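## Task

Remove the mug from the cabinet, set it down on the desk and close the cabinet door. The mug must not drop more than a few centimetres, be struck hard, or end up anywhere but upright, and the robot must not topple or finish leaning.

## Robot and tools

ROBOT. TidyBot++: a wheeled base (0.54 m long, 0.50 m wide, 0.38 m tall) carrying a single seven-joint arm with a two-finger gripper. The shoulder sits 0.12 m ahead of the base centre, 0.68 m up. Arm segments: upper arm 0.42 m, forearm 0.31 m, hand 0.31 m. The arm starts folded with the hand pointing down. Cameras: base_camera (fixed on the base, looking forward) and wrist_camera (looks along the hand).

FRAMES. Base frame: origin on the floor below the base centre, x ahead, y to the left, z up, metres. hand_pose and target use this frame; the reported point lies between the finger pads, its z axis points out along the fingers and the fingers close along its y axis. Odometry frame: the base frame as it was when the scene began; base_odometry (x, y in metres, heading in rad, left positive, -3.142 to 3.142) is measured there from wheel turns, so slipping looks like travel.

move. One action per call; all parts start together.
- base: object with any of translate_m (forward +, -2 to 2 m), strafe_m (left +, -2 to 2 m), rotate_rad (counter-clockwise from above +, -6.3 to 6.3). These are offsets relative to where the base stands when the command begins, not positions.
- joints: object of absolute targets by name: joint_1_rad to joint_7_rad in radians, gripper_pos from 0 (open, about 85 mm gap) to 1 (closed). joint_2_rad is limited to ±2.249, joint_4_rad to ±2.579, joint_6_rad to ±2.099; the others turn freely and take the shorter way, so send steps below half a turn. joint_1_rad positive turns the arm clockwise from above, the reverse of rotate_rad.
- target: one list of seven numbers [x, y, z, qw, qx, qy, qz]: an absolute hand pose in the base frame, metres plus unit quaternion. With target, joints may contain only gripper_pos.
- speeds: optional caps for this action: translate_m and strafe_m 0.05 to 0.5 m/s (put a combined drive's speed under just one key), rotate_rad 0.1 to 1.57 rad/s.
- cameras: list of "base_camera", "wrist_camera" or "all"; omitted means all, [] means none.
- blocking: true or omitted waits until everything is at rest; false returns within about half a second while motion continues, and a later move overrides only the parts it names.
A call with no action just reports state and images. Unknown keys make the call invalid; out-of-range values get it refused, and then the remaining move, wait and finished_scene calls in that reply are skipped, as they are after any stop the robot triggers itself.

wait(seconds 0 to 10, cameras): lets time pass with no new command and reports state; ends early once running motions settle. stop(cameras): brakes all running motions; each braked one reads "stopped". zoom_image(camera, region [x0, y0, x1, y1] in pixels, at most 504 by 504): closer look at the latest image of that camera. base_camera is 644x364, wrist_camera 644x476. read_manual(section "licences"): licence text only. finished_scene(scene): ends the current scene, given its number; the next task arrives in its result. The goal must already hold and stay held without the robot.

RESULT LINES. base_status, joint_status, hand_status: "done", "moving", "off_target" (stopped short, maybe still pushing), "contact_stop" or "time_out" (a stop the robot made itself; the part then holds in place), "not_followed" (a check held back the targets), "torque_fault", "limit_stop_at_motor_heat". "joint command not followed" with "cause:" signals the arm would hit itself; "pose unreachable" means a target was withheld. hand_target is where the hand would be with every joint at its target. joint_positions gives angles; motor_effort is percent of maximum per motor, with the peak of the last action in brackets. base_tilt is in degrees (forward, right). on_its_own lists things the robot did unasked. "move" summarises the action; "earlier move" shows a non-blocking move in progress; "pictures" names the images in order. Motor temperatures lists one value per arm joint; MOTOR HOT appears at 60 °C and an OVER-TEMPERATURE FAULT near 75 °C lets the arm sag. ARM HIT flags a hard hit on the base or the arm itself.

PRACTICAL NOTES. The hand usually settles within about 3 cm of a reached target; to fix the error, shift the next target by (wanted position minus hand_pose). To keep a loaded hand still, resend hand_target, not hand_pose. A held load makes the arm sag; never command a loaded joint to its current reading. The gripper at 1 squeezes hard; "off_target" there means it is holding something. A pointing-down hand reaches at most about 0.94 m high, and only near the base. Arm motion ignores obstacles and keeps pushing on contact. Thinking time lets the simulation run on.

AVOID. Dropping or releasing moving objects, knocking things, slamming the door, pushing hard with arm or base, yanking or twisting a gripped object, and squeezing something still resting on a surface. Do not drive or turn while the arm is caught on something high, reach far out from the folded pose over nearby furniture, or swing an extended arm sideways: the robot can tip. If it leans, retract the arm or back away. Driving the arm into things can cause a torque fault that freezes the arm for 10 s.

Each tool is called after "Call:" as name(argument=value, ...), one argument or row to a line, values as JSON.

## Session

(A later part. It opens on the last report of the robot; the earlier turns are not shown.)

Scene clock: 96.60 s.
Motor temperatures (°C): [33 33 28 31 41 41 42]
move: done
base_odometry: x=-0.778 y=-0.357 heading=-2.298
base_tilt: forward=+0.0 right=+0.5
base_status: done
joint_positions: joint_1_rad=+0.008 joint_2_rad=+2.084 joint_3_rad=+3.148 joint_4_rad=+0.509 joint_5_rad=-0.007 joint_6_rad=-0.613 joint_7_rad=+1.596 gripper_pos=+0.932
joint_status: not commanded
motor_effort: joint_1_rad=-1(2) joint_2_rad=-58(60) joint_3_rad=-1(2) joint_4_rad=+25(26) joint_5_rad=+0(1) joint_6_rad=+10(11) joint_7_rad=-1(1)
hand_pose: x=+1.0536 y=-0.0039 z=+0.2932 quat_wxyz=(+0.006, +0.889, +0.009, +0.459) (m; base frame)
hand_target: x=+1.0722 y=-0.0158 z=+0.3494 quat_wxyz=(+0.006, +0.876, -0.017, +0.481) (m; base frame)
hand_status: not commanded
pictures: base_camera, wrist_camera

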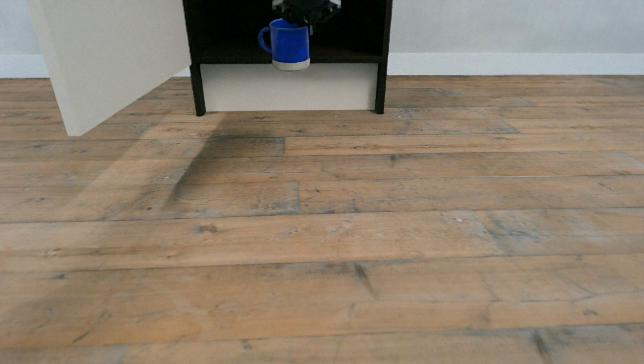

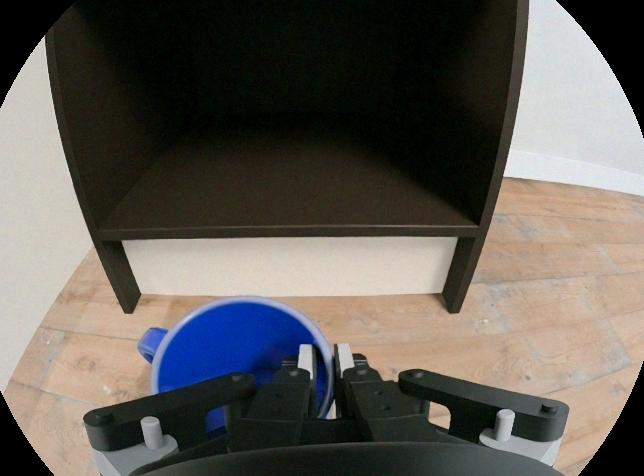

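Call:
move(
  base={"translate_m": -0.35},
  speeds={"translate_m": 0.3},
  joints={"joint_2_rad": 1.5, "joint_4_rad": -0.15, "joint_6_rad": -0.54},
)

Call:
move(
  joints={"joint_2_rad": 0.78, "joint_4_rad": -0.95, "joint_6_rad": -0.46},
  cameras=[],
)

Call:
move(
  joints={"joint_2_rad": 0.06, "joint_4_rad": -1.754, "joint_6_rad": -0.39},
)

Scene clock: 99.27 s.
Motor temperatures (°C): [33 33 28 31 41 41 42]
move: off_target
base_odometry: x=-0.545 y=-0.095 heading=-2.298
base_tilt: forward=+0.0 right=+0.5
base_status: done
joint_positions: joint_1_rad=+0.008 joint_2_rad=+1.555 joint_3_rad=+3.148 joint_4_rad=-0.160 joint_5_rad=-0.007 joint_6_rad=-0.612 joint_7_rad=+1.596 gripper_pos=+0.932
joint_status: joint_2_rad off_target (ended at +1.555, target +1.500); the others done
motor_effort: joint_1_rad=-1(4) joint_2_rad=-62(64) joint_3_rad=-1(2) joint_4_rad=+24(27) joint_5_rad=+0(1) joint_6_rad=+10(11) joint_7_rad=-1(1)
hand_pose: x=+1.0773 y=-0.0066 z=+0.4296 quat_wxyz=(+0.007, +0.918, +0.007, +0.396) (m; base frame)
hand_target: x=+1.1055 y=-0.0149 z=+0.5061 quat_wxyz=(+0.005, +0.889, -0.016, +0.458) (m; base frame)
hand_status: not commanded
pictures: base_camera, wrist_camera

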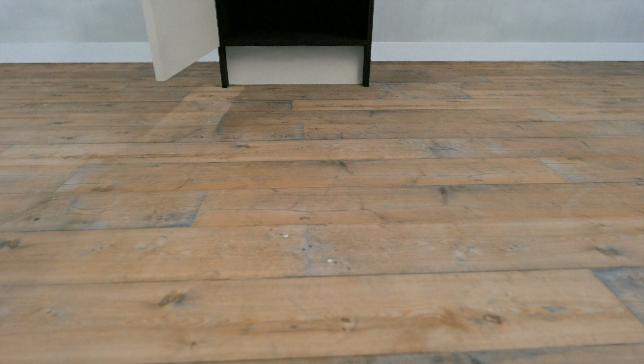

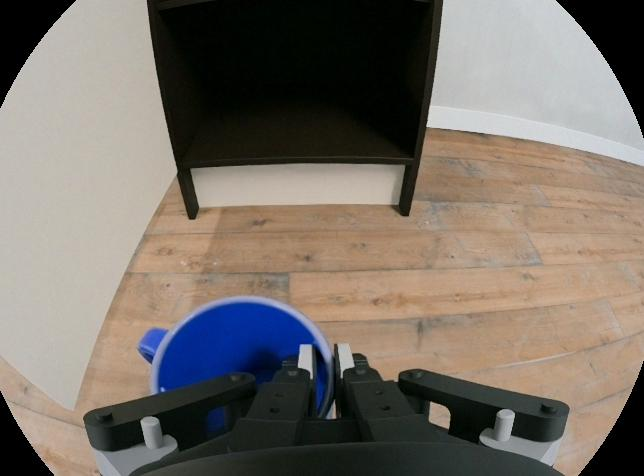

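Scene clock: 101.40 s.
Motor temperatures (°C): [33 34 28 31 41 41 42]
move: off_target
base_odometry: x=-0.545 y=-0.095 heading=-2.298
base_tilt: forward=+0.0 right=+0.5
base_status: not commanded
joint_positions: joint_1_rad=+0.008 joint_2_rad=+0.830 joint_3_rad=+3.148 joint_4_rad=-0.961 joint_5_rad=-0.007 joint_6_rad=-0.540 joint_7_rad=+1.596 gripper_pos=+0.932
joint_status: joint_2_rad off_target (ended at +0.830, target +0.780); the others done
motor_effort: joint_1_rad=-1(1) joint_2_rad=-51(65) joint_3_rad=-1(2) joint_4_rad=+24(26) joint_5_rad=+0(1) joint_6_rad=+9(10) joint_7_rad=-1(1)
hand_pose: x=+0.9620 y=-0.0077 z=+0.6831 quat_wxyz=(+0.007, +0.919, +0.005, +0.395) (m; base frame)
hand_target: x=+0.9787 y=-0.0122 z=+0.7505 quat_wxyz=(+0.005, +0.889, -0.014, +0.458) (m; base frame)
hand_status: not commanded
pictures: none
No camera images: "cameras" was empty.

Scene clock: 103.70 s.
Motor temperatures (°C): [33 34 28 31 41 41 42]
move: off_target
base_odometry: x=-0.545 y=-0.095 heading=-2.298
base_tilt: forward=-0.1 right=+0.5
base_status: not commanded
joint_positions: joint_1_rad=+0.008 joint_2_rad=+0.100 joint_3_rad=+3.148 joint_4_rad=-1.766 joint_5_rad=-0.007 joint_6_rad=-0.470 joint_7_rad=+1.596 gripper_pos=+0.932
joint_status: joint_2_rad off_target (ended at +0.100, target +0.060); the others done
motor_effort: joint_1_rad=-1(1) joint_2_rad=-27(54) joint_3_rad=+0(1) joint_4_rad=+24(25) joint_5_rad=+0(1) joint_6_rad=+9(10) joint_7_rad=-1(1)
hand_pose: x=+0.6863 y=-0.0056 z=+0.7931 quat_wxyz=(+0.005, +0.920, +0.003, +0.392) (m; base frame)
hand_target: x=+0.7002 y=-0.0083 z=+0.8419 quat_wxyz=(+0.004, +0.892, -0.013, +0.452) (m; base frame)
hand_status: not commanded
pictures: base_camera, wrist_camera

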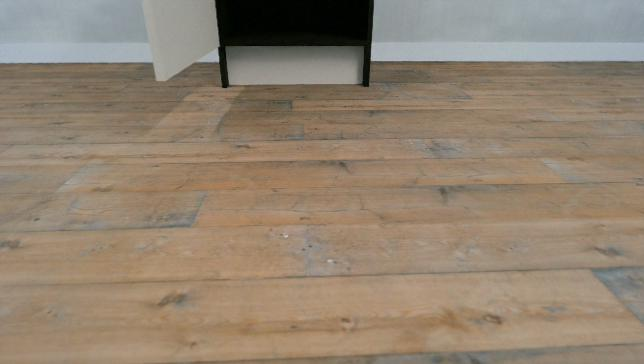

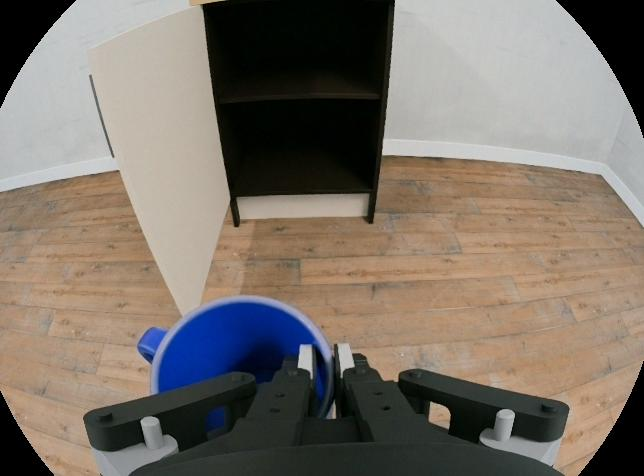

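Call:
move(
  base={"rotate_rad": 1.4},
  speeds={"rotate_rad": 0.6},
  joints={"joint_2_rad": 0.0, "joint_6_rad": -0.27},
)

Scene clock: 107.00 s.
Motor temperatures (°C): [33 34 28 31 41 41 42]
move: done
base_odometry: x=-0.545 y=-0.095 heading=-0.898
base_tilt: forward=+0.0 right=+0.5
base_status: done
joint_positions: joint_1_rad=+0.010 joint_2_rad=+0.034 joint_3_rad=+3.142 joint_4_rad=-1.772 joint_5_rad=-0.004 joint_6_rad=-0.349 joint_7_rad=+1.596 gripper_pos=+0.932
joint_status: all done
motor_effort: joint_1_rad=-1(4) joint_2_rad=-25(29) joint_3_rad=-1(3) joint_4_rad=+25(26) joint_5_rad=+0(1) joint_6_rad=+10(11) joint_7_rad=-1(1)
hand_pose: x=+0.6988 y=-0.0040 z=+0.8577 quat_wxyz=(+0.007, +0.881, +0.005, +0.474) (m; base frame)
hand_target: x=+0.7079 y=-0.0073 z=+0.9090 quat_wxyz=(+0.003, +0.848, -0.012, +0.530) (m; base frame)
hand_status: not commanded
pictures: base_camera, wrist_camera

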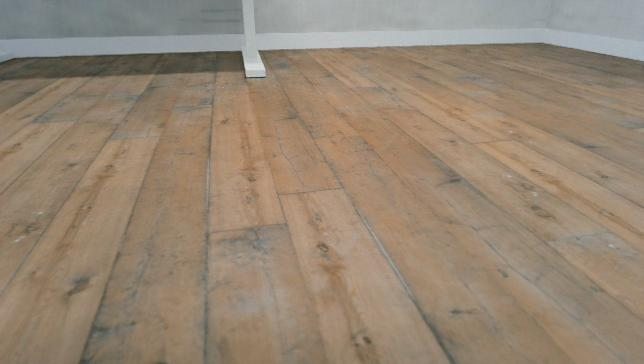

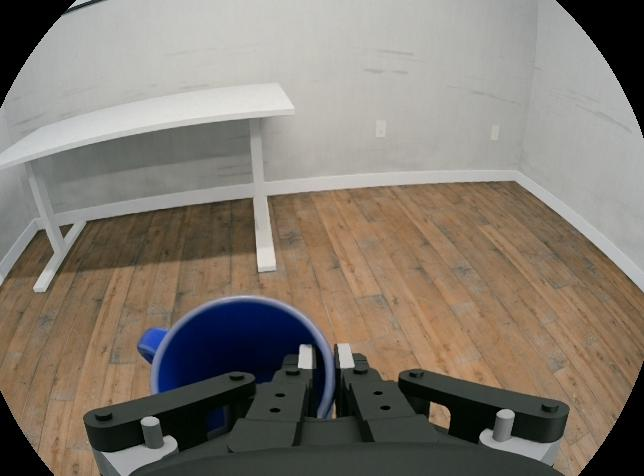

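Call:
move(
  base={"rotate_rad": 0.169},
  cameras=[],
)

Call:
move(
  base={"translate_m": 0.5, "strafe_m": 0.45},
  speeds={"translate_m": 0.4},
)

Scene clock: 108.63 s.
Motor temperatures (°C): [33 34 28 31 41 41 42]
move: done
base_odometry: x=-0.545 y=-0.095 heading=-0.730
base_tilt: forward=-0.1 right=+0.5
base_status: done
joint_positions: joint_1_rad=+0.007 joint_2_rad=+0.034 joint_3_rad=+3.135 joint_4_rad=-1.772 joint_5_rad=-0.003 joint_6_rad=-0.349 joint_7_rad=+1.596 gripper_pos=+0.932
joint_status: not commanded
motor_effort: joint_1_rad=-1(4) joint_2_rad=-25(26) joint_3_rad=-1(4) joint_4_rad=+25(25) joint_5_rad=+0(1) joint_6_rad=+10(11) joint_7_rad=-1(1)
hand_pose: x=+0.6987 y=+0.0015 z=+0.8577 quat_wxyz=(+0.005, +0.881, +0.010, +0.474) (m; base frame)
hand_target: x=+0.7079 y=-0.0073 z=+0.9090 quat_wxyz=(+0.003, +0.848, -0.012, +0.530) (m; base frame)
hand_status: not commanded
pictures: none
No camera images: "cameras" was empty.

Scene clock: 111.57 s.
Motor temperatures (°C): [33 34 28 31 41 41 42]
move: done
base_odometry: x=+0.128 y=-0.093 heading=-0.729
base_tilt: forward=-0.1 right=+0.5
base_status: done
joint_positions: joint_1_rad=+0.009 joint_2_rad=+0.030 joint_3_rad=+3.135 joint_4_rad=-1.772 joint_5_rad=-0.003 joint_6_rad=-0.348 joint_7_rad=+1.596 gripper_pos=+0.932
joint_status: not commanded
motor_effort: joint_1_rad=-1(3) joint_2_rad=-25(28) joint_3_rad=+0(3) joint_4_rad=+25(26) joint_5_rad=+0(1) joint_6_rad=+10(12) joint_7_rad=-1(1)
hand_pose: x=+0.6981 y=+0.0007 z=+0.8597 quat_wxyz=(+0.005, +0.880, +0.009, +0.476) (m; base frame)
hand_target: x=+0.7079 y=-0.0073 z=+0.9090 quat_wxyz=(+0.003, +0.848, -0.012, +0.530) (m; base frame)
hand_status: not commanded
pictures: base_camera, wrist_camera

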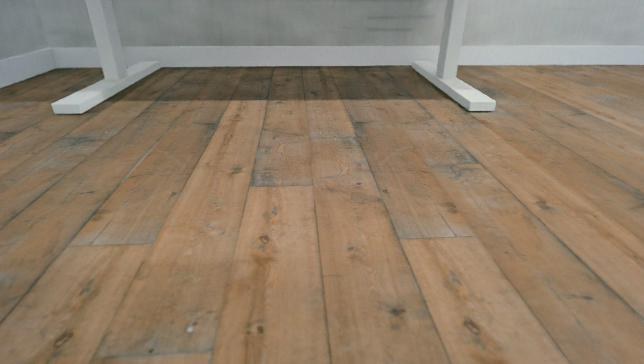

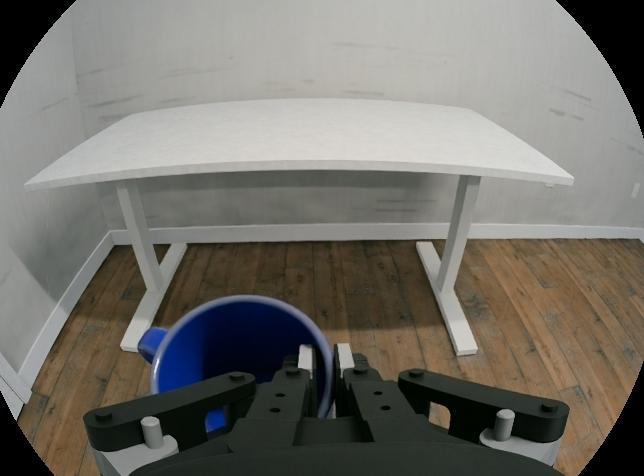

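Call:
move(
  joints={"joint_2_rad": 0.015, "joint_4_rad": -1.465, "joint_6_rad": -0.61},
  base={"translate_m": 0.2},
  speeds={"translate_m": 0.2},
)

Scene clock: 113.83 s.
Motor temperatures (°C): [33 34 28 31 41 41 42]
move: done
base_odometry: x=+0.277 y=-0.226 heading=-0.729
base_tilt: forward=+0.0 right=+0.5
base_status: done
joint_positions: joint_1_rad=+0.009 joint_2_rad=+0.042 joint_3_rad=+3.135 joint_4_rad=-1.501 joint_5_rad=-0.003 joint_6_rad=-0.577 joint_7_rad=+1.596 gripper_pos=+0.932
joint_status: all done
motor_effort: joint_1_rad=-1(2) joint_2_rad=-26(30) joint_3_rad=+0(1) joint_4_rad=+26(27) joint_5_rad=+0(1) joint_6_rad=+11(13) joint_7_rad=-1(1)
hand_pose: x=+0.7164 y=+0.0008 z=+0.9490 quat_wxyz=(+0.005, +0.872, +0.009, +0.489) (m; base frame)
hand_target: x=+0.7085 y=-0.0101 z=+0.9766 quat_wxyz=(+0.006, +0.865, -0.016, +0.502) (m; base frame)
hand_status: not commanded
pictures: base_camera, wrist_camera

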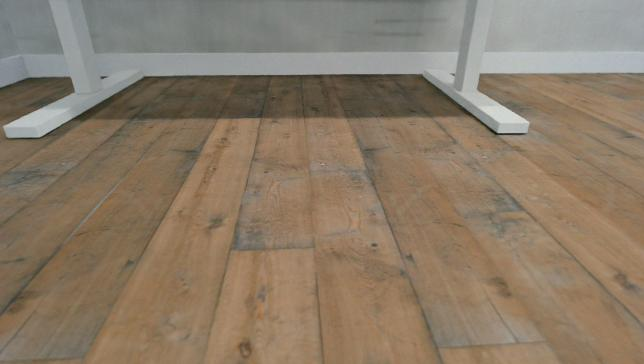

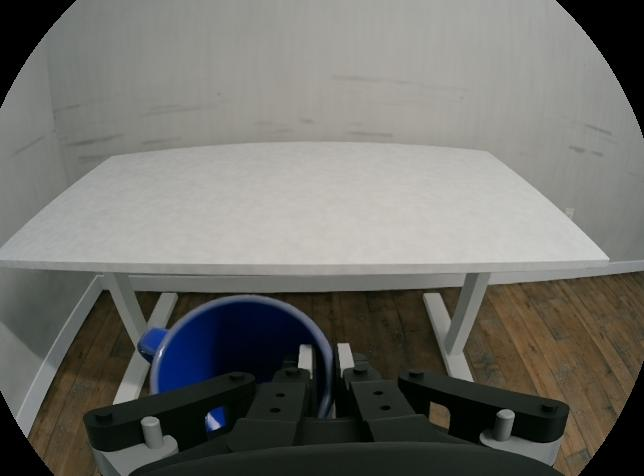

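Call:
move(
  joints={"joint_6_rad": -0.695},
  base={"translate_m": 0.3},
  speeds={"translate_m": 0.2},
)

Scene clock: 116.47 s.
Motor temperatures (°C): [33 34 28 31 41 41 42]
move: done
base_odometry: x=+0.501 y=-0.426 heading=-0.729
base_tilt: forward=-0.1 right=+0.5
base_status: done
joint_positions: joint_1_rad=+0.009 joint_2_rad=+0.042 joint_3_rad=+3.135 joint_4_rad=-1.496 joint_5_rad=-0.003 joint_6_rad=-0.678 joint_7_rad=+1.596 gripper_pos=+0.932
joint_status: all done
motor_effort: joint_1_rad=-1(2) joint_2_rad=-26(29) joint_3_rad=+0(1) joint_4_rad=+25(27) joint_5_rad=+0(1) joint_6_rad=+11(13) joint_7_rad=-1(1)
hand_pose: x=+0.6994 y=+0.0009 z=+0.9249 quat_wxyz=(+0.004, +0.895, +0.010, +0.446) (m; base frame)
hand_target: x=+0.6945 y=-0.0106 z=+0.9543 quat_wxyz=(+0.007, +0.885, -0.017, +0.465) (m; base frame)
hand_status: not commanded
pictures: base_camera, wrist_camera

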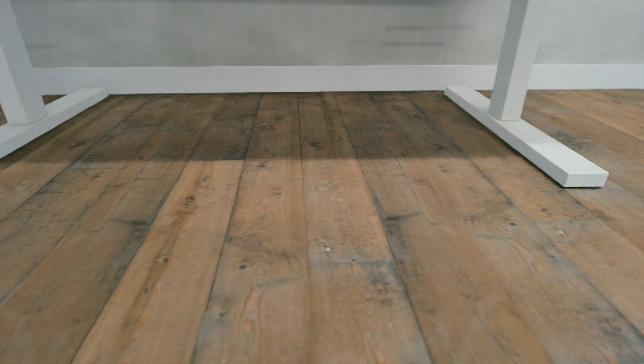

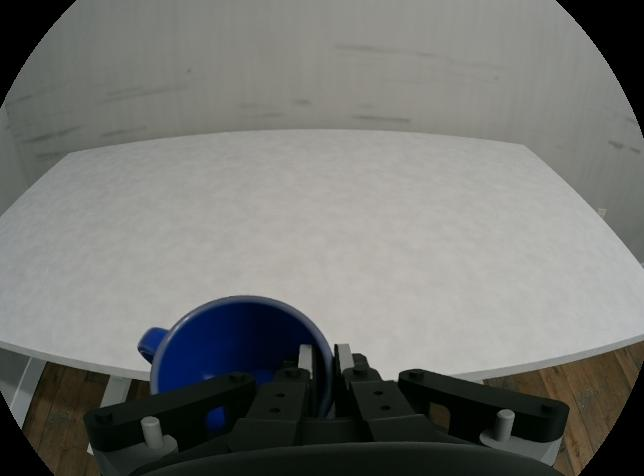

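Call:
move(
  base={"translate_m": 0.22},
  speeds={"translate_m": 0.2},
  cameras=[],
)

Call:
move(
  joints={"joint_2_rad": 0.03, "joint_4_rad": -1.61, "joint_6_rad": -0.44},
)

Scene clock: 118.63 s.
Motor temperatures (°C): [33 34 28 31 41 41 42]
move: done
base_odometry: x=+0.665 y=-0.573 heading=-0.729
base_tilt: forward=+0.0 right=+0.5
base_status: done
joint_positions: joint_1_rad=+0.009 joint_2_rad=+0.043 joint_3_rad=+3.135 joint_4_rad=-1.496 joint_5_rad=-0.003 joint_6_rad=-0.678 joint_7_rad=+1.596 gripper_pos=+0.932
joint_status: not commanded
motor_effort: joint_1_rad=-1(2) joint_2_rad=-26(30) joint_3_rad=+0(1) joint_4_rad=+25(26) joint_5_rad=+0(1) joint_6_rad=+10(11) joint_7_rad=-1(1)
hand_pose: x=+0.6996 y=+0.0009 z=+0.9249 quat_wxyz=(+0.004, +0.895, +0.010, +0.446) (m; base frame)
hand_target: x=+0.6945 y=-0.0106 z=+0.9543 quat_wxyz=(+0.007, +0.885, -0.017, +0.465) (m; base frame)
hand_status: not commanded
pictures: none
No camera images: "cameras" was empty.

Scene clock: 119.97 s.
Motor temperatures (°C): [33 34 28 31 41 41 42]
move: done
base_odometry: x=+0.665 y=-0.573 heading=-0.729
base_tilt: forward=-0.1 right=+0.5
base_status: not commanded
joint_positions: joint_1_rad=+0.009 joint_2_rad=+0.046 joint_3_rad=+3.135 joint_4_rad=-1.627 joint_5_rad=-0.003 joint_6_rad=-0.523 joint_7_rad=+1.596 gripper_pos=+0.932
joint_status: all done
motor_effort: joint_1_rad=-1(1) joint_2_rad=-26(28) joint_3_rad=+0(1) joint_4_rad=+25(27) joint_5_rad=+0(1) joint_6_rad=+10(11) joint_7_rad=-1(1)
hand_pose: x=+0.7032 y=+0.0008 z=+0.8879 quat_wxyz=(+0.005, +0.890, +0.010, +0.455) (m; base frame)
hand_target: x=+0.7170 y=-0.0089 z=+0.9289 quat_wxyz=(+0.005, +0.862, -0.014, +0.506) (m; base frame)
hand_status: not commanded
pictures: base_camera, wrist_camera

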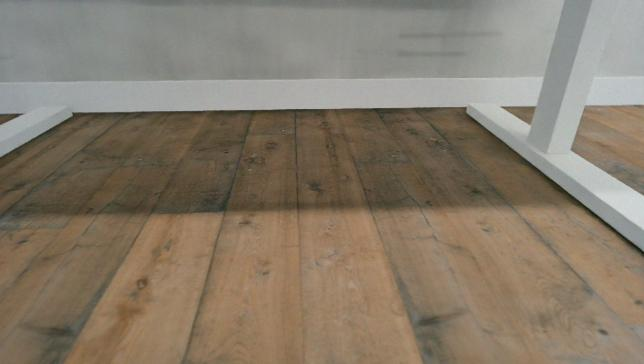

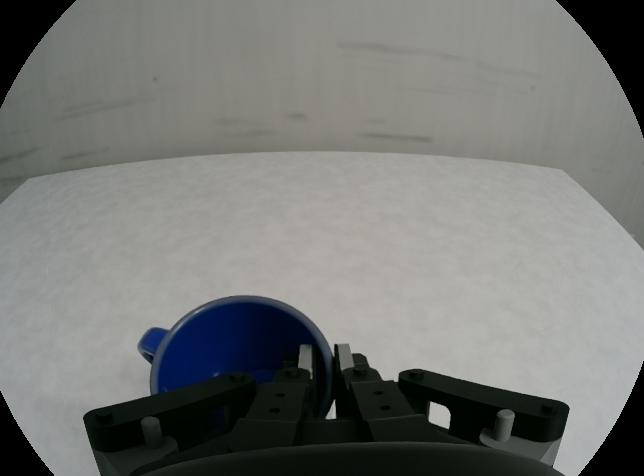

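Call:
move(
  joints={"joint_2_rad": 0.04, "joint_4_rad": -1.69, "joint_6_rad": -0.35},
)

Scene clock: 121.27 s.
Motor temperatures (°C): [33 34 28 31 41 41 42]
move: done
base_odometry: x=+0.665 y=-0.573 heading=-0.729
base_tilt: forward=+0.0 right=+0.5
base_status: not commanded
joint_positions: joint_1_rad=+0.009 joint_2_rad=+0.052 joint_3_rad=+3.135 joint_4_rad=-1.708 joint_5_rad=-0.003 joint_6_rad=-0.432 joint_7_rad=+1.596 gripper_pos=+0.932
joint_status: all done
motor_effort: joint_1_rad=-1(1) joint_2_rad=-26(27) joint_3_rad=+0(1) joint_4_rad=+25(27) joint_5_rad=+0(1) joint_6_rad=+11(11) joint_7_rad=-1(1)
hand_pose: x=+0.7028 y=+0.0007 z=+0.8617 quat_wxyz=(+0.005, +0.889, +0.009, +0.457) (m; base frame)
hand_target: x=+0.7180 y=-0.0081 z=+0.9007 quat_wxyz=(+0.004, +0.862, -0.013, +0.506) (m; base frame)
hand_status: not commanded
pictures: base_camera, wrist_camera

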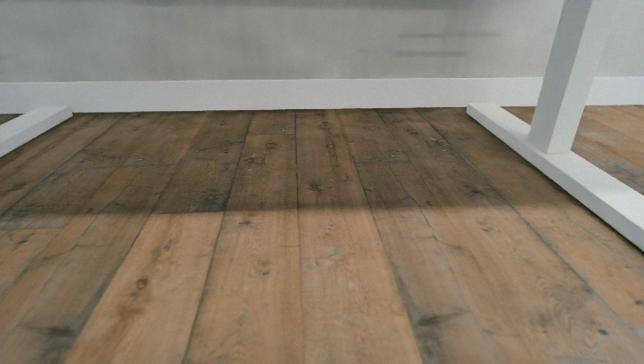

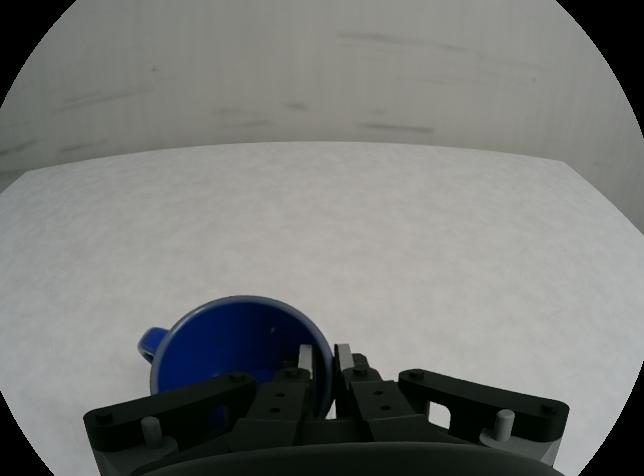

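Smaller steps, 1 cm each.

Call:
move(
  joints={"joint_2_rad": 0.045, "joint_4_rad": -1.725, "joint_6_rad": -0.315},
  cameras=[],
)

Call:
move(
  joints={"joint_2_rad": 0.05, "joint_4_rad": -1.755, "joint_6_rad": -0.28},
)

Scene clock: 122.10 s.
Motor temperatures (°C): [33 34 28 31 41 41 42]
move: done
base_odometry: x=+0.665 y=-0.573 heading=-0.729
base_tilt: forward=+0.0 right=+0.5
base_status: not commanded
joint_positions: joint_1_rad=+0.009 joint_2_rad=+0.055 joint_3_rad=+3.135 joint_4_rad=-1.741 joint_5_rad=-0.003 joint_6_rad=-0.394 joint_7_rad=+1.596 gripper_pos=+0.932
joint_status: all done
motor_effort: joint_1_rad=-1(1) joint_2_rad=-26(27) joint_3_rad=+0(1) joint_4_rad=+24(26) joint_5_rad=+1(1) joint_6_rad=+10(11) joint_7_rad=-1(1)
hand_pose: x=+0.7019 y=+0.0007 z=+0.8508 quat_wxyz=(+0.005, +0.889, +0.009, +0.458) (m; base frame)
hand_target: x=+0.7170 y=-0.0078 z=+0.8869 quat_wxyz=(+0.004, +0.864, -0.012, +0.504) (m; base frame)
hand_status: not commanded
pictures: none
No camera images: "cameras" was empty.

Scene clock: 122.80 s.
Motor temperatures (°C): [33 34 28 31 41 41 42]
move: done
base_odometry: x=+0.665 y=-0.573 heading=-0.729
base_tilt: forward=-0.1 right=+0.5
base_status: not commanded
joint_positions: joint_1_rad=+0.009 joint_2_rad=+0.058 joint_3_rad=+3.135 joint_4_rad=-1.771 joint_5_rad=-0.003 joint_6_rad=-0.358 joint_7_rad=+1.596 gripper_pos=+0.932
joint_status: all done
motor_effort: joint_1_rad=-1(1) joint_2_rad=-26(27) joint_3_rad=+0(1) joint_4_rad=+24(26) joint_5_rad=+0(1) joint_6_rad=+10(11) joint_7_rad=-1(1)
hand_pose: x=+0.7014 y=+0.0006 z=+0.8416 quat_wxyz=(+0.005, +0.888, +0.009, +0.459) (m; base frame)
hand_target: x=+0.7168 y=-0.0075 z=+0.8760 quat_wxyz=(+0.003, +0.864, -0.012, +0.504) (m; base frame)
hand_status: not commanded
pictures: base_camera, wrist_camera

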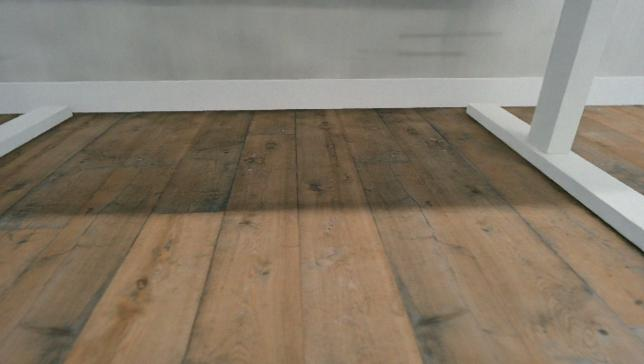

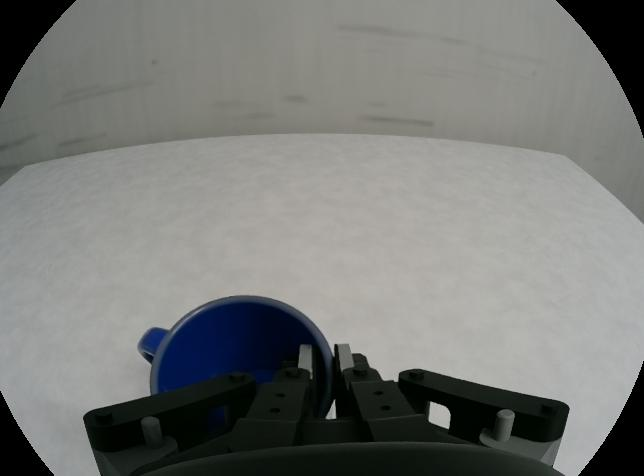

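Call:
move(
  joints={"joint_2_rad": 0.053, "joint_4_rad": -1.785, "joint_6_rad": -0.26},
  cameras=["wrist_camera"],
)

Call:
move(
  joints={"joint_2_rad": 0.056, "joint_4_rad": -1.81, "joint_6_rad": -0.24},
  cameras=["wrist_camera"],
)

Call:
move(
  joints={"joint_2_rad": 0.059, "joint_4_rad": -1.835, "joint_6_rad": -0.215},
  cameras=["wrist_camera"],
)

Scene clock: 124.53 s.
Motor temperatures (°C): [33 34 28 31 41 41 42]
move: done
base_odometry: x=+0.665 y=-0.573 heading=-0.729
base_tilt: forward=+0.0 right=+0.5
base_status: not commanded
joint_positions: joint_1_rad=+0.009 joint_2_rad=+0.062 joint_3_rad=+3.135 joint_4_rad=-1.801 joint_5_rad=-0.003 joint_6_rad=-0.338 joint_7_rad=+1.596 gripper_pos=+0.932
joint_status: all done
motor_effort: joint_1_rad=-1(1) joint_2_rad=-26(27) joint_3_rad=-1(1) joint_4_rad=+24(26) joint_5_rad=+1(1) joint_6_rad=+10(11) joint_7_rad=-1(1)
hand_pose: x=+0.6976 y=+0.0006 z=+0.8279 quat_wxyz=(+0.005, +0.891, +0.009, +0.453) (m; base frame)
hand_target: x=+0.7135 y=-0.0072 z=+0.8624 quat_wxyz=(+0.003, +0.867, -0.012, +0.498) (m; base frame)
hand_status: not commanded
pictures: wrist_camera

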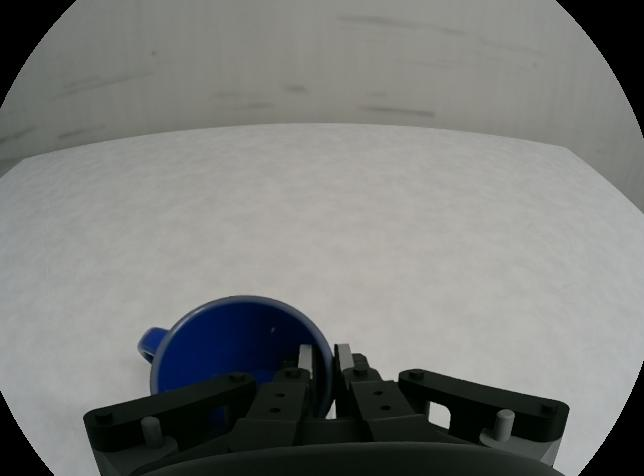

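Scene clock: 125.20 s.
Motor temperatures (°C): [33 34 28 31 41 41 42]
move: done
base_odometry: x=+0.665 y=-0.573 heading=-0.729
base_tilt: forward=-0.1 right=+0.5
base_status: not commanded
joint_positions: joint_1_rad=+0.009 joint_2_rad=+0.064 joint_3_rad=+3.135 joint_4_rad=-1.825 joint_5_rad=-0.003 joint_6_rad=-0.318 joint_7_rad=+1.596 gripper_pos=+0.932
joint_status: all done
motor_effort: joint_1_rad=-1(1) joint_2_rad=-25(27) joint_3_rad=+0(1) joint_4_rad=+24(26) joint_5_rad=+1(1) joint_6_rad=+11(11) joint_7_rad=-1(1)
hand_pose: x=+0.6947 y=+0.0006 z=+0.8182 quat_wxyz=(+0.005, +0.893, +0.009, +0.450) (m; base frame)
hand_target: x=+0.7110 y=-0.0070 z=+0.8517 quat_wxyz=(+0.003, +0.869, -0.011, +0.495) (m; base frame)
hand_status: not commanded
pictures: wrist_camera

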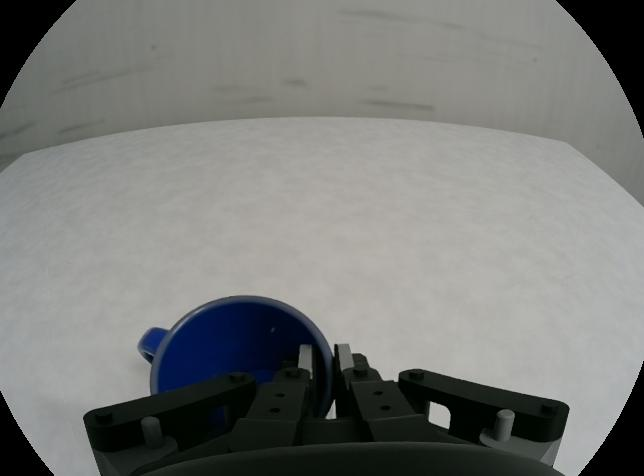

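Scene clock: 125.83 s.
Motor temperatures (°C): [33 34 28 31 41 41 42]
move: done
base_odometry: x=+0.665 y=-0.573 heading=-0.729
base_tilt: forward=+0.0 right=+0.5
base_status: not commanded
joint_positions: joint_1_rad=+0.009 joint_2_rad=+0.064 joint_3_rad=+3.135 joint_4_rad=-1.840 joint_5_rad=-0.003 joint_6_rad=-0.287 joint_7_rad=+1.596 gripper_pos=+0.932
joint_status: all done
motor_effort: joint_1_rad=-1(1) joint_2_rad=-24(26) joint_3_rad=+0(1) joint_4_rad=+23(24) joint_5_rad=+0(1) joint_6_rad=+10(11) joint_7_rad=-1(1)
hand_pose: x=+0.6962 y=+0.0006 z=+0.8178 quat_wxyz=(+0.005, +0.889, +0.009, +0.457) (m; base frame)
hand_target: x=+0.7091 y=-0.0068 z=+0.8424 quat_wxyz=(+0.002, +0.870, -0.011, +0.494) (m; base frame)
hand_status: not commanded
pictures: wrist_camera

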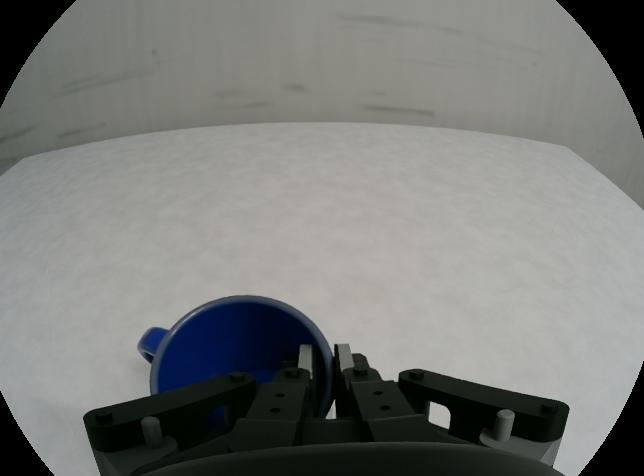

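Call:
move(
  joints={"joint_4_rad": -1.85},
  cameras=["wrist_camera"],
)

Call:
move(
  joints={"gripper_pos": 0.85},
  cameras=["wrist_camera"],
)

Call:
move(
  joints={"gripper_pos": 0.6},
  cameras=["wrist_camera"],
)

Scene clock: 126.50 s.
Motor temperatures (°C): [33 34 28 31 41 41 42]
move: done
base_odometry: x=+0.665 y=-0.573 heading=-0.729
base_tilt: forward=-0.1 right=+0.5
base_status: not commanded
joint_positions: joint_1_rad=+0.009 joint_2_rad=+0.064 joint_3_rad=+3.135 joint_4_rad=-1.844 joint_5_rad=-0.003 joint_6_rad=-0.279 joint_7_rad=+1.596 gripper_pos=+0.932
joint_status: all done
motor_effort: joint_1_rad=-1(2) joint_2_rad=-22(24) joint_3_rad=+0(1) joint_4_rad=+21(23) joint_5_rad=+1(1) joint_6_rad=+9(10) joint_7_rad=-1(1)
hand_pose: x=+0.6965 y=+0.0006 z=+0.8176 quat_wxyz=(+0.005, +0.888, +0.009, +0.459) (m; base frame)
hand_target: x=+0.7052 y=-0.0068 z=+0.8340 quat_wxyz=(+0.002, +0.873, -0.011, +0.487) (m; base frame)
hand_status: not commanded
pictures: wrist_camera

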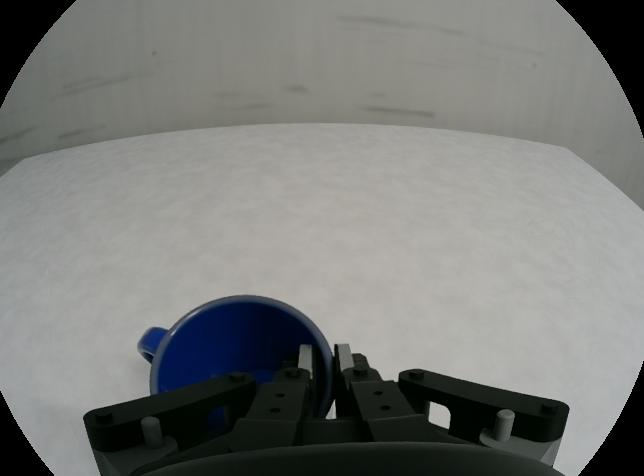

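Scene clock: 127.07 s.
Motor temperatures (°C): [33 34 28 31 41 41 42]
move: done
base_odometry: x=+0.665 y=-0.573 heading=-0.729
base_tilt: forward=+0.0 right=+0.5
base_status: not commanded
joint_positions: joint_1_rad=+0.009 joint_2_rad=+0.064 joint_3_rad=+3.135 joint_4_rad=-1.845 joint_5_rad=-0.003 joint_6_rad=-0.277 joint_7_rad=+1.596 gripper_pos=+0.850
joint_status: all done
motor_effort: joint_1_rad=-1(2) joint_2_rad=-23(23) joint_3_rad=+0(1) joint_4_rad=+21(21) joint_5_rad=+0(1) joint_6_rad=+8(9) joint_7_rad=-1(1)
hand_pose: x=+0.6966 y=+0.0006 z=+0.8178 quat_wxyz=(+0.005, +0.888, +0.009, +0.460) (m; base frame)
hand_target: x=+0.7052 y=-0.0068 z=+0.8340 quat_wxyz=(+0.002, +0.873, -0.011, +0.487) (m; base frame)
hand_status: not commanded
pictures: wrist_camera

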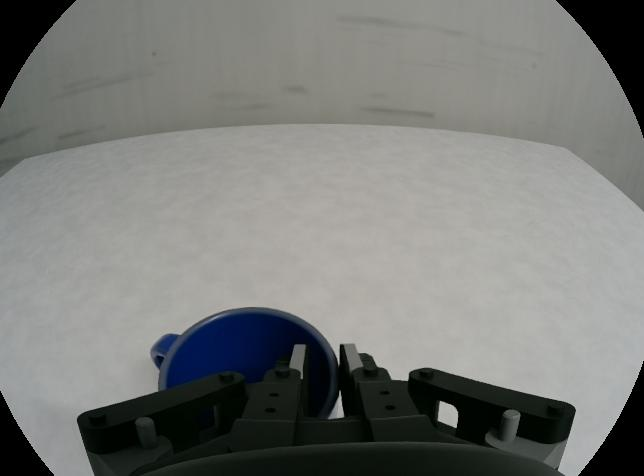

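Scene clock: 127.73 s.
Motor temperatures (°C): [33 34 28 31 41 41 42]
move: done
base_odometry: x=+0.665 y=-0.573 heading=-0.729
base_tilt: forward=+0.0 right=+0.5
base_status: not commanded
joint_positions: joint_1_rad=+0.009 joint_2_rad=+0.064 joint_3_rad=+3.135 joint_4_rad=-1.845 joint_5_rad=-0.003 joint_6_rad=-0.277 joint_7_rad=+1.596 gripper_pos=+0.600
joint_status: all done
motor_effort: joint_1_rad=-1(1) joint_2_rad=-22(23) joint_3_rad=+0(1) joint_4_rad=+21(21) joint_5_rad=+0(1) joint_6_rad=+8(9) joint_7_rad=+0(1)
hand_pose: x=+0.6966 y=+0.0006 z=+0.8178 quat_wxyz=(+0.005, +0.888, +0.009, +0.460) (m; base frame)
hand_target: x=+0.7052 y=-0.0068 z=+0.8340 quat_wxyz=(+0.002, +0.873, -0.011, +0.487) (m; base frame)
hand_status: not commanded
pictures: wrist_camera

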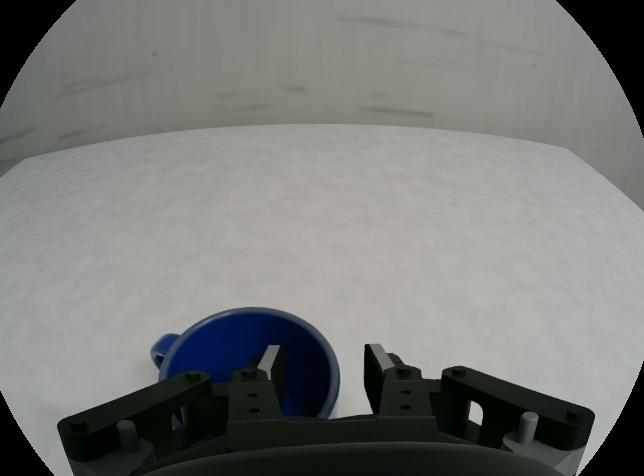

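Call:
move(
  joints={"joint_2_rad": 0.03, "joint_4_rad": -1.70, "joint_6_rad": -0.33},
  cameras=["wrist_camera"],
)

Call:
move(
  joints={"joint_2_rad": 0.0, "joint_4_rad": -1.5, "joint_6_rad": -0.6},
  cameras=["wrist_camera"],
)

Scene clock: 128.97 s.
Motor temperatures (°C): [33 34 28 31 41 41 42]
move: done
base_odometry: x=+0.665 y=-0.573 heading=-0.729
base_tilt: forward=-0.1 right=+0.5
base_status: not commanded
joint_positions: joint_1_rad=+0.009 joint_2_rad=+0.048 joint_3_rad=+3.135 joint_4_rad=-1.713 joint_5_rad=-0.003 joint_6_rad=-0.289 joint_7_rad=+1.596 gripper_pos=+0.600
joint_status: all done
motor_effort: joint_1_rad=-1(1) joint_2_rad=-24(25) joint_3_rad=+0(1) joint_4_rad=+22(23) joint_5_rad=+1(1) joint_6_rad=+9(9) joint_7_rad=-1(1)
hand_pose: x=+0.7241 y=+0.0005 z=+0.8997 quat_wxyz=(+0.006, +0.854, +0.009, +0.520) (m; base frame)
hand_target: x=+0.7167 y=-0.0079 z=+0.9063 quat_wxyz=(+0.004, +0.857, -0.012, +0.515) (m; base frame)
hand_status: not commanded
pictures: wrist_camera

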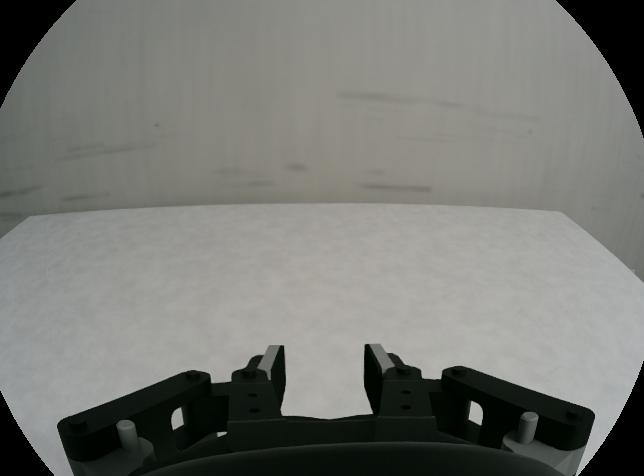

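Scene clock: 130.50 s.
Motor temperatures (°C): [33 34 28 31 41 41 42]
move: done
base_odometry: x=+0.665 y=-0.573 heading=-0.729
base_tilt: forward=-0.1 right=+0.5
base_status: not commanded
joint_positions: joint_1_rad=+0.009 joint_2_rad=+0.018 joint_3_rad=+3.135 joint_4_rad=-1.516 joint_5_rad=-0.003 joint_6_rad=-0.547 joint_7_rad=+1.596 gripper_pos=+0.600
joint_status: all done
motor_effort: joint_1_rad=-1(1) joint_2_rad=-22(25) joint_3_rad=+0(1) joint_4_rad=+22(23) joint_5_rad=+1(1) joint_6_rad=+8(10) joint_7_rad=-1(1)
hand_pose: x=+0.7123 y=+0.0008 z=+0.9623 quat_wxyz=(+0.005, +0.862, +0.009, +0.506) (m; base frame)
hand_target: x=+0.7012 y=-0.0100 z=+0.9677 quat_wxyz=(+0.006, +0.867, -0.016, +0.498) (m; base frame)
hand_status: not commanded
pictures: wrist_camera

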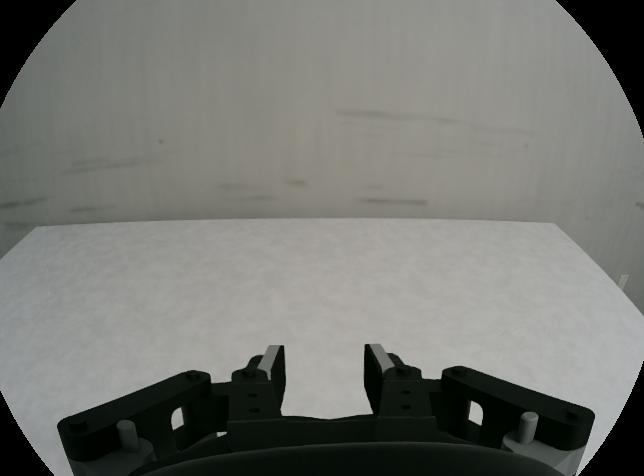

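Back off and check the mug.

Call:
move(
  base={"translate_m": -0.4},
)

Scene clock: 132.60 s.
Motor temperatures (°C): [33 34 28 31 41 41 42]
move: done
base_odometry: x=+0.367 y=-0.306 heading=-0.729
base_tilt: forward=-0.1 right=+0.5
base_status: done
joint_positions: joint_1_rad=+0.009 joint_2_rad=-0.001 joint_3_rad=+3.135 joint_4_rad=-1.514 joint_5_rad=-0.003 joint_6_rad=-0.555 joint_7_rad=+1.596 gripper_pos=+0.600
joint_status: not commanded
motor_effort: joint_1_rad=-1(2) joint_2_rad=-22(27) joint_3_rad=+0(1) joint_4_rad=+23(24) joint_5_rad=+1(1) joint_6_rad=+8(10) joint_7_rad=-1(1)
hand_pose: x=+0.7060 y=+0.0008 z=+0.9723 quat_wxyz=(+0.006, +0.859, +0.009, +0.511) (m; base frame)
hand_target: x=+0.7012 y=-0.0100 z=+0.9677 quat_wxyz=(+0.006, +0.867, -0.016, +0.498) (m; base frame)
hand_status: not commanded
pictures: base_camera, wrist_camera

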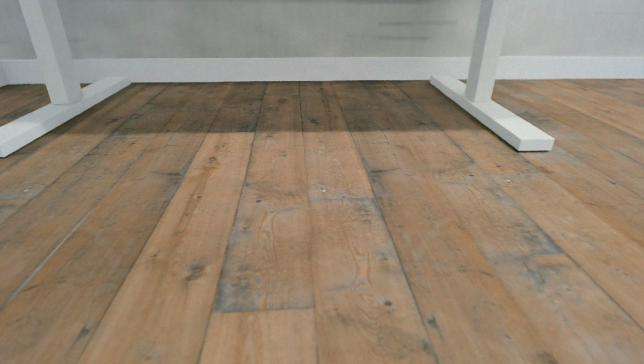

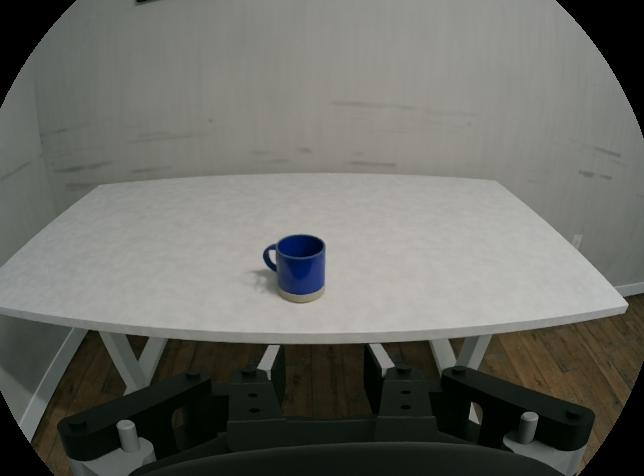

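Call:
move(
  base={"translate_m": -0.3},
  cameras=[],
)

Call:
move(
  base={"rotate_rad": -3.12},
  target=[0.72, 0.0, 0.775, 0, 0.6884, 0, 0.7253],
  joints={"gripper_pos": 1.0},
)

Call:
move(
  base={"translate_m": -0.7},
  cameras=[],
)

Call:
move(
  base={"strafe_m": 1.2},
)

Scene clock: 135.40 s.
Motor temperatures (°C): [33 34 28 31 41 41 42]
move: done
base_odometry: x=+0.143 y=-0.106 heading=-0.729
base_tilt: forward=-0.1 right=+0.5
base_status: done
joint_positions: joint_1_rad=+0.009 joint_2_rad=-0.002 joint_3_rad=+3.135 joint_4_rad=-1.513 joint_5_rad=-0.003 joint_6_rad=-0.557 joint_7_rad=+1.596 gripper_pos=+0.600
joint_status: not commanded
motor_effort: joint_1_rad=-1(1) joint_2_rad=-22(25) joint_3_rad=+0(1) joint_4_rad=+22(24) joint_5_rad=+0(1) joint_6_rad=+9(10) joint_7_rad=-1(1)
hand_pose: x=+0.7054 y=+0.0008 z=+0.9729 quat_wxyz=(+0.006, +0.859, +0.009, +0.511) (m; base frame)
hand_target: x=+0.7012 y=-0.0100 z=+0.9677 quat_wxyz=(+0.006, +0.867, -0.016, +0.498) (m; base frame)
hand_status: not commanded
pictures: none
No camera images: "cameras" was empty.

Scene clock: 138.87 s.
Motor temperatures (°C): [33 34 28 31 41 41 42]
move: done
base_odometry: x=+0.143 y=-0.106 heading=+2.434
base_tilt: forward=+0.0 right=+0.5
base_status: done
joint_positions: joint_1_rad=+0.002 joint_2_rad=+0.469 joint_3_rad=+3.146 joint_4_rad=-2.339 joint_5_rad=-0.003 joint_6_rad=+1.233 joint_7_rad=+1.596 gripper_pos=+0.999
joint_status: all done
motor_effort: joint_1_rad=-1(4) joint_2_rad=-28(32) joint_3_rad=+0(3) joint_4_rad=+11(23) joint_5_rad=+1(2) joint_6_rad=+9(11) joint_7_rad=-1(1)
hand_pose: x=+0.7233 y=-0.0032 z=+0.7586 quat_wxyz=(+0.013, +0.709, +0.006, +0.705) (m; base frame)
hand_target: x=+0.7200 y=+0.0000 z=+0.7750 quat_wxyz=(+0.000, +0.688, +0.000, +0.725) (m; base frame)
hand_status: done (0.017 m and 3.6 deg from the pose sent, 0.198 m and 31.5 deg at the start)
pictures: base_camera, wrist_camera

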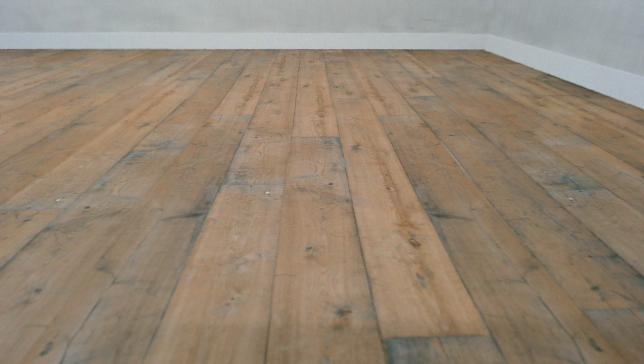

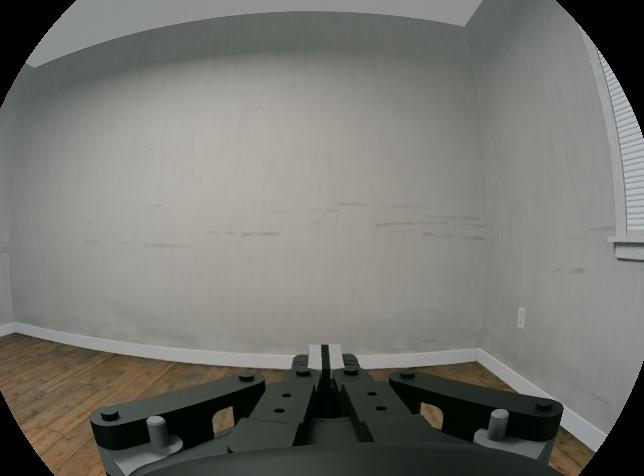

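Scene clock: 141.33 s.
Motor temperatures (°C): [33 34 28 31 41 41 42]
move: done
base_odometry: x=+0.675 y=-0.561 heading=+2.434
base_tilt: forward=-0.1 right=+0.5
base_status: done
joint_positions: joint_1_rad=+0.002 joint_2_rad=+0.470 joint_3_rad=+3.146 joint_4_rad=-2.350 joint_5_rad=-0.003 joint_6_rad=+1.238 joint_7_rad=+1.596 gripper_pos=+0.999
joint_status: not commanded
motor_effort: joint_1_rad=-1(2) joint_2_rad=-28(31) joint_3_rad=-1(1) joint_4_rad=+11(13) joint_5_rad=+1(1) joint_6_rad=+10(10) joint_7_rad=-1(1)
hand_pose: x=+0.7202 y=-0.0033 z=+0.7547 quat_wxyz=(+0.013, +0.711, +0.006, +0.703) (m; base frame)
hand_target: x=+0.7200 y=+0.0000 z=+0.7750 quat_wxyz=(+0.000, +0.688, +0.000, +0.725) (m; base frame)
hand_status: not commanded
pictures: none
No camera images: "cameras" was empty.

Scene clock: 144.57 s.
Motor temperatures (°C): [33 34 28 31 41 41 42]
move: done
base_odometry: x=-0.105 y=-1.473 heading=+2.434
base_tilt: forward=-0.1 right=+0.4
base_status: done
joint_positions: joint_1_rad=-0.005 joint_2_rad=+0.470 joint_3_rad=+3.148 joint_4_rad=-2.350 joint_5_rad=-0.003 joint_6_rad=+1.238 joint_7_rad=+1.596 gripper_pos=+0.999
joint_status: not commanded
motor_effort: joint_1_rad=-1(6) joint_2_rad=-28(28) joint_3_rad=-1(3) joint_4_rad=+11(11) joint_5_rad=+1(2) joint_6_rad=+10(10) joint_7_rad=+0(1)
hand_pose: x=+0.7202 y=+0.0007 z=+0.7549 quat_wxyz=(+0.010, +0.711, +0.009, +0.703) (m; base frame)
hand_target: x=+0.7200 y=+0.0000 z=+0.7750 quat_wxyz=(+0.000, +0.688, +0.000, +0.725) (m; base frame)
hand_status: not commanded
pictures: base_camera, wrist_camera

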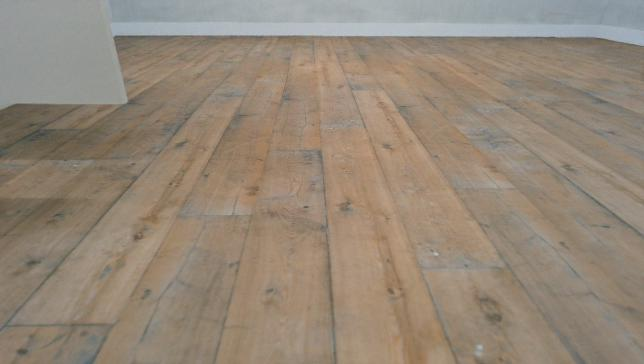

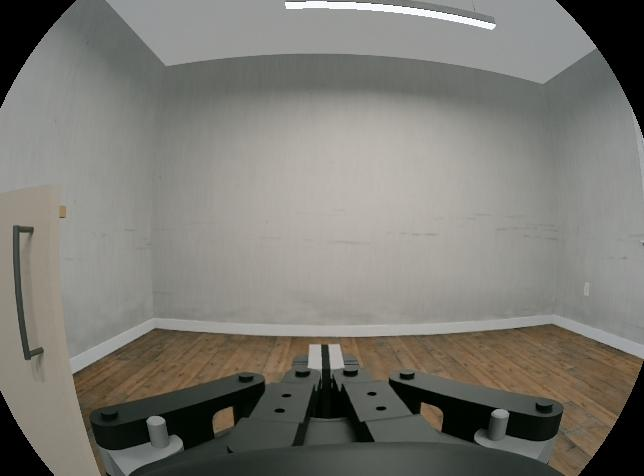

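Call:
move(
  base={"strafe_m": 0.47, "translate_m": -0.03},
)

Scene clock: 146.83 s.
Motor temperatures (°C): [33 34 28 31 41 41 42]
move: done
base_odometry: x=-0.388 y=-1.850 heading=+2.434
base_tilt: forward=+0.0 right=+0.5
base_status: done
joint_positions: joint_1_rad=-0.012 joint_2_rad=+0.470 joint_3_rad=+3.148 joint_4_rad=-2.350 joint_5_rad=-0.003 joint_6_rad=+1.238 joint_7_rad=+1.596 gripper_pos=+0.999
joint_status: not commanded
motor_effort: joint_1_rad=-1(4) joint_2_rad=-27(29) joint_3_rad=-1(2) joint_4_rad=+11(11) joint_5_rad=+1(2) joint_6_rad=+9(10) joint_7_rad=-1(1)
hand_pose: x=+0.7202 y=+0.0045 z=+0.7549 quat_wxyz=(+0.008, +0.711, +0.011, +0.703) (m; base frame)
hand_target: x=+0.7200 y=+0.0000 z=+0.7750 quat_wxyz=(+0.000, +0.688, +0.000, +0.725) (m; base frame)
hand_status: not commanded
pictures: base_camera, wrist_camera

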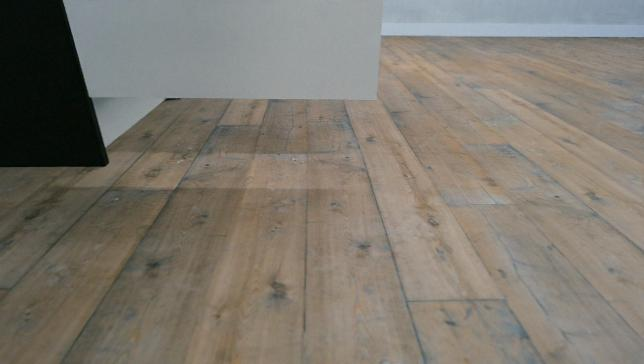

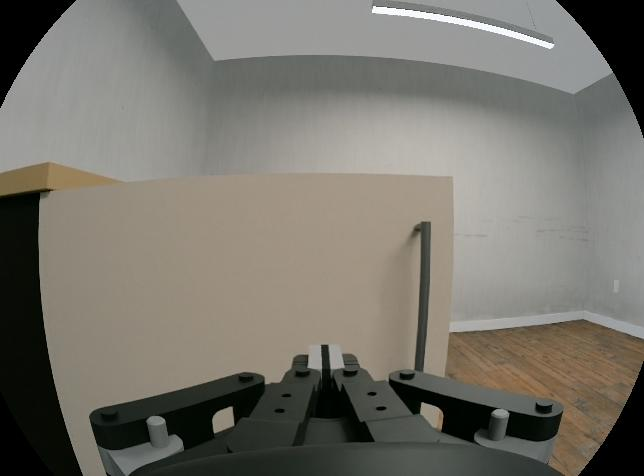

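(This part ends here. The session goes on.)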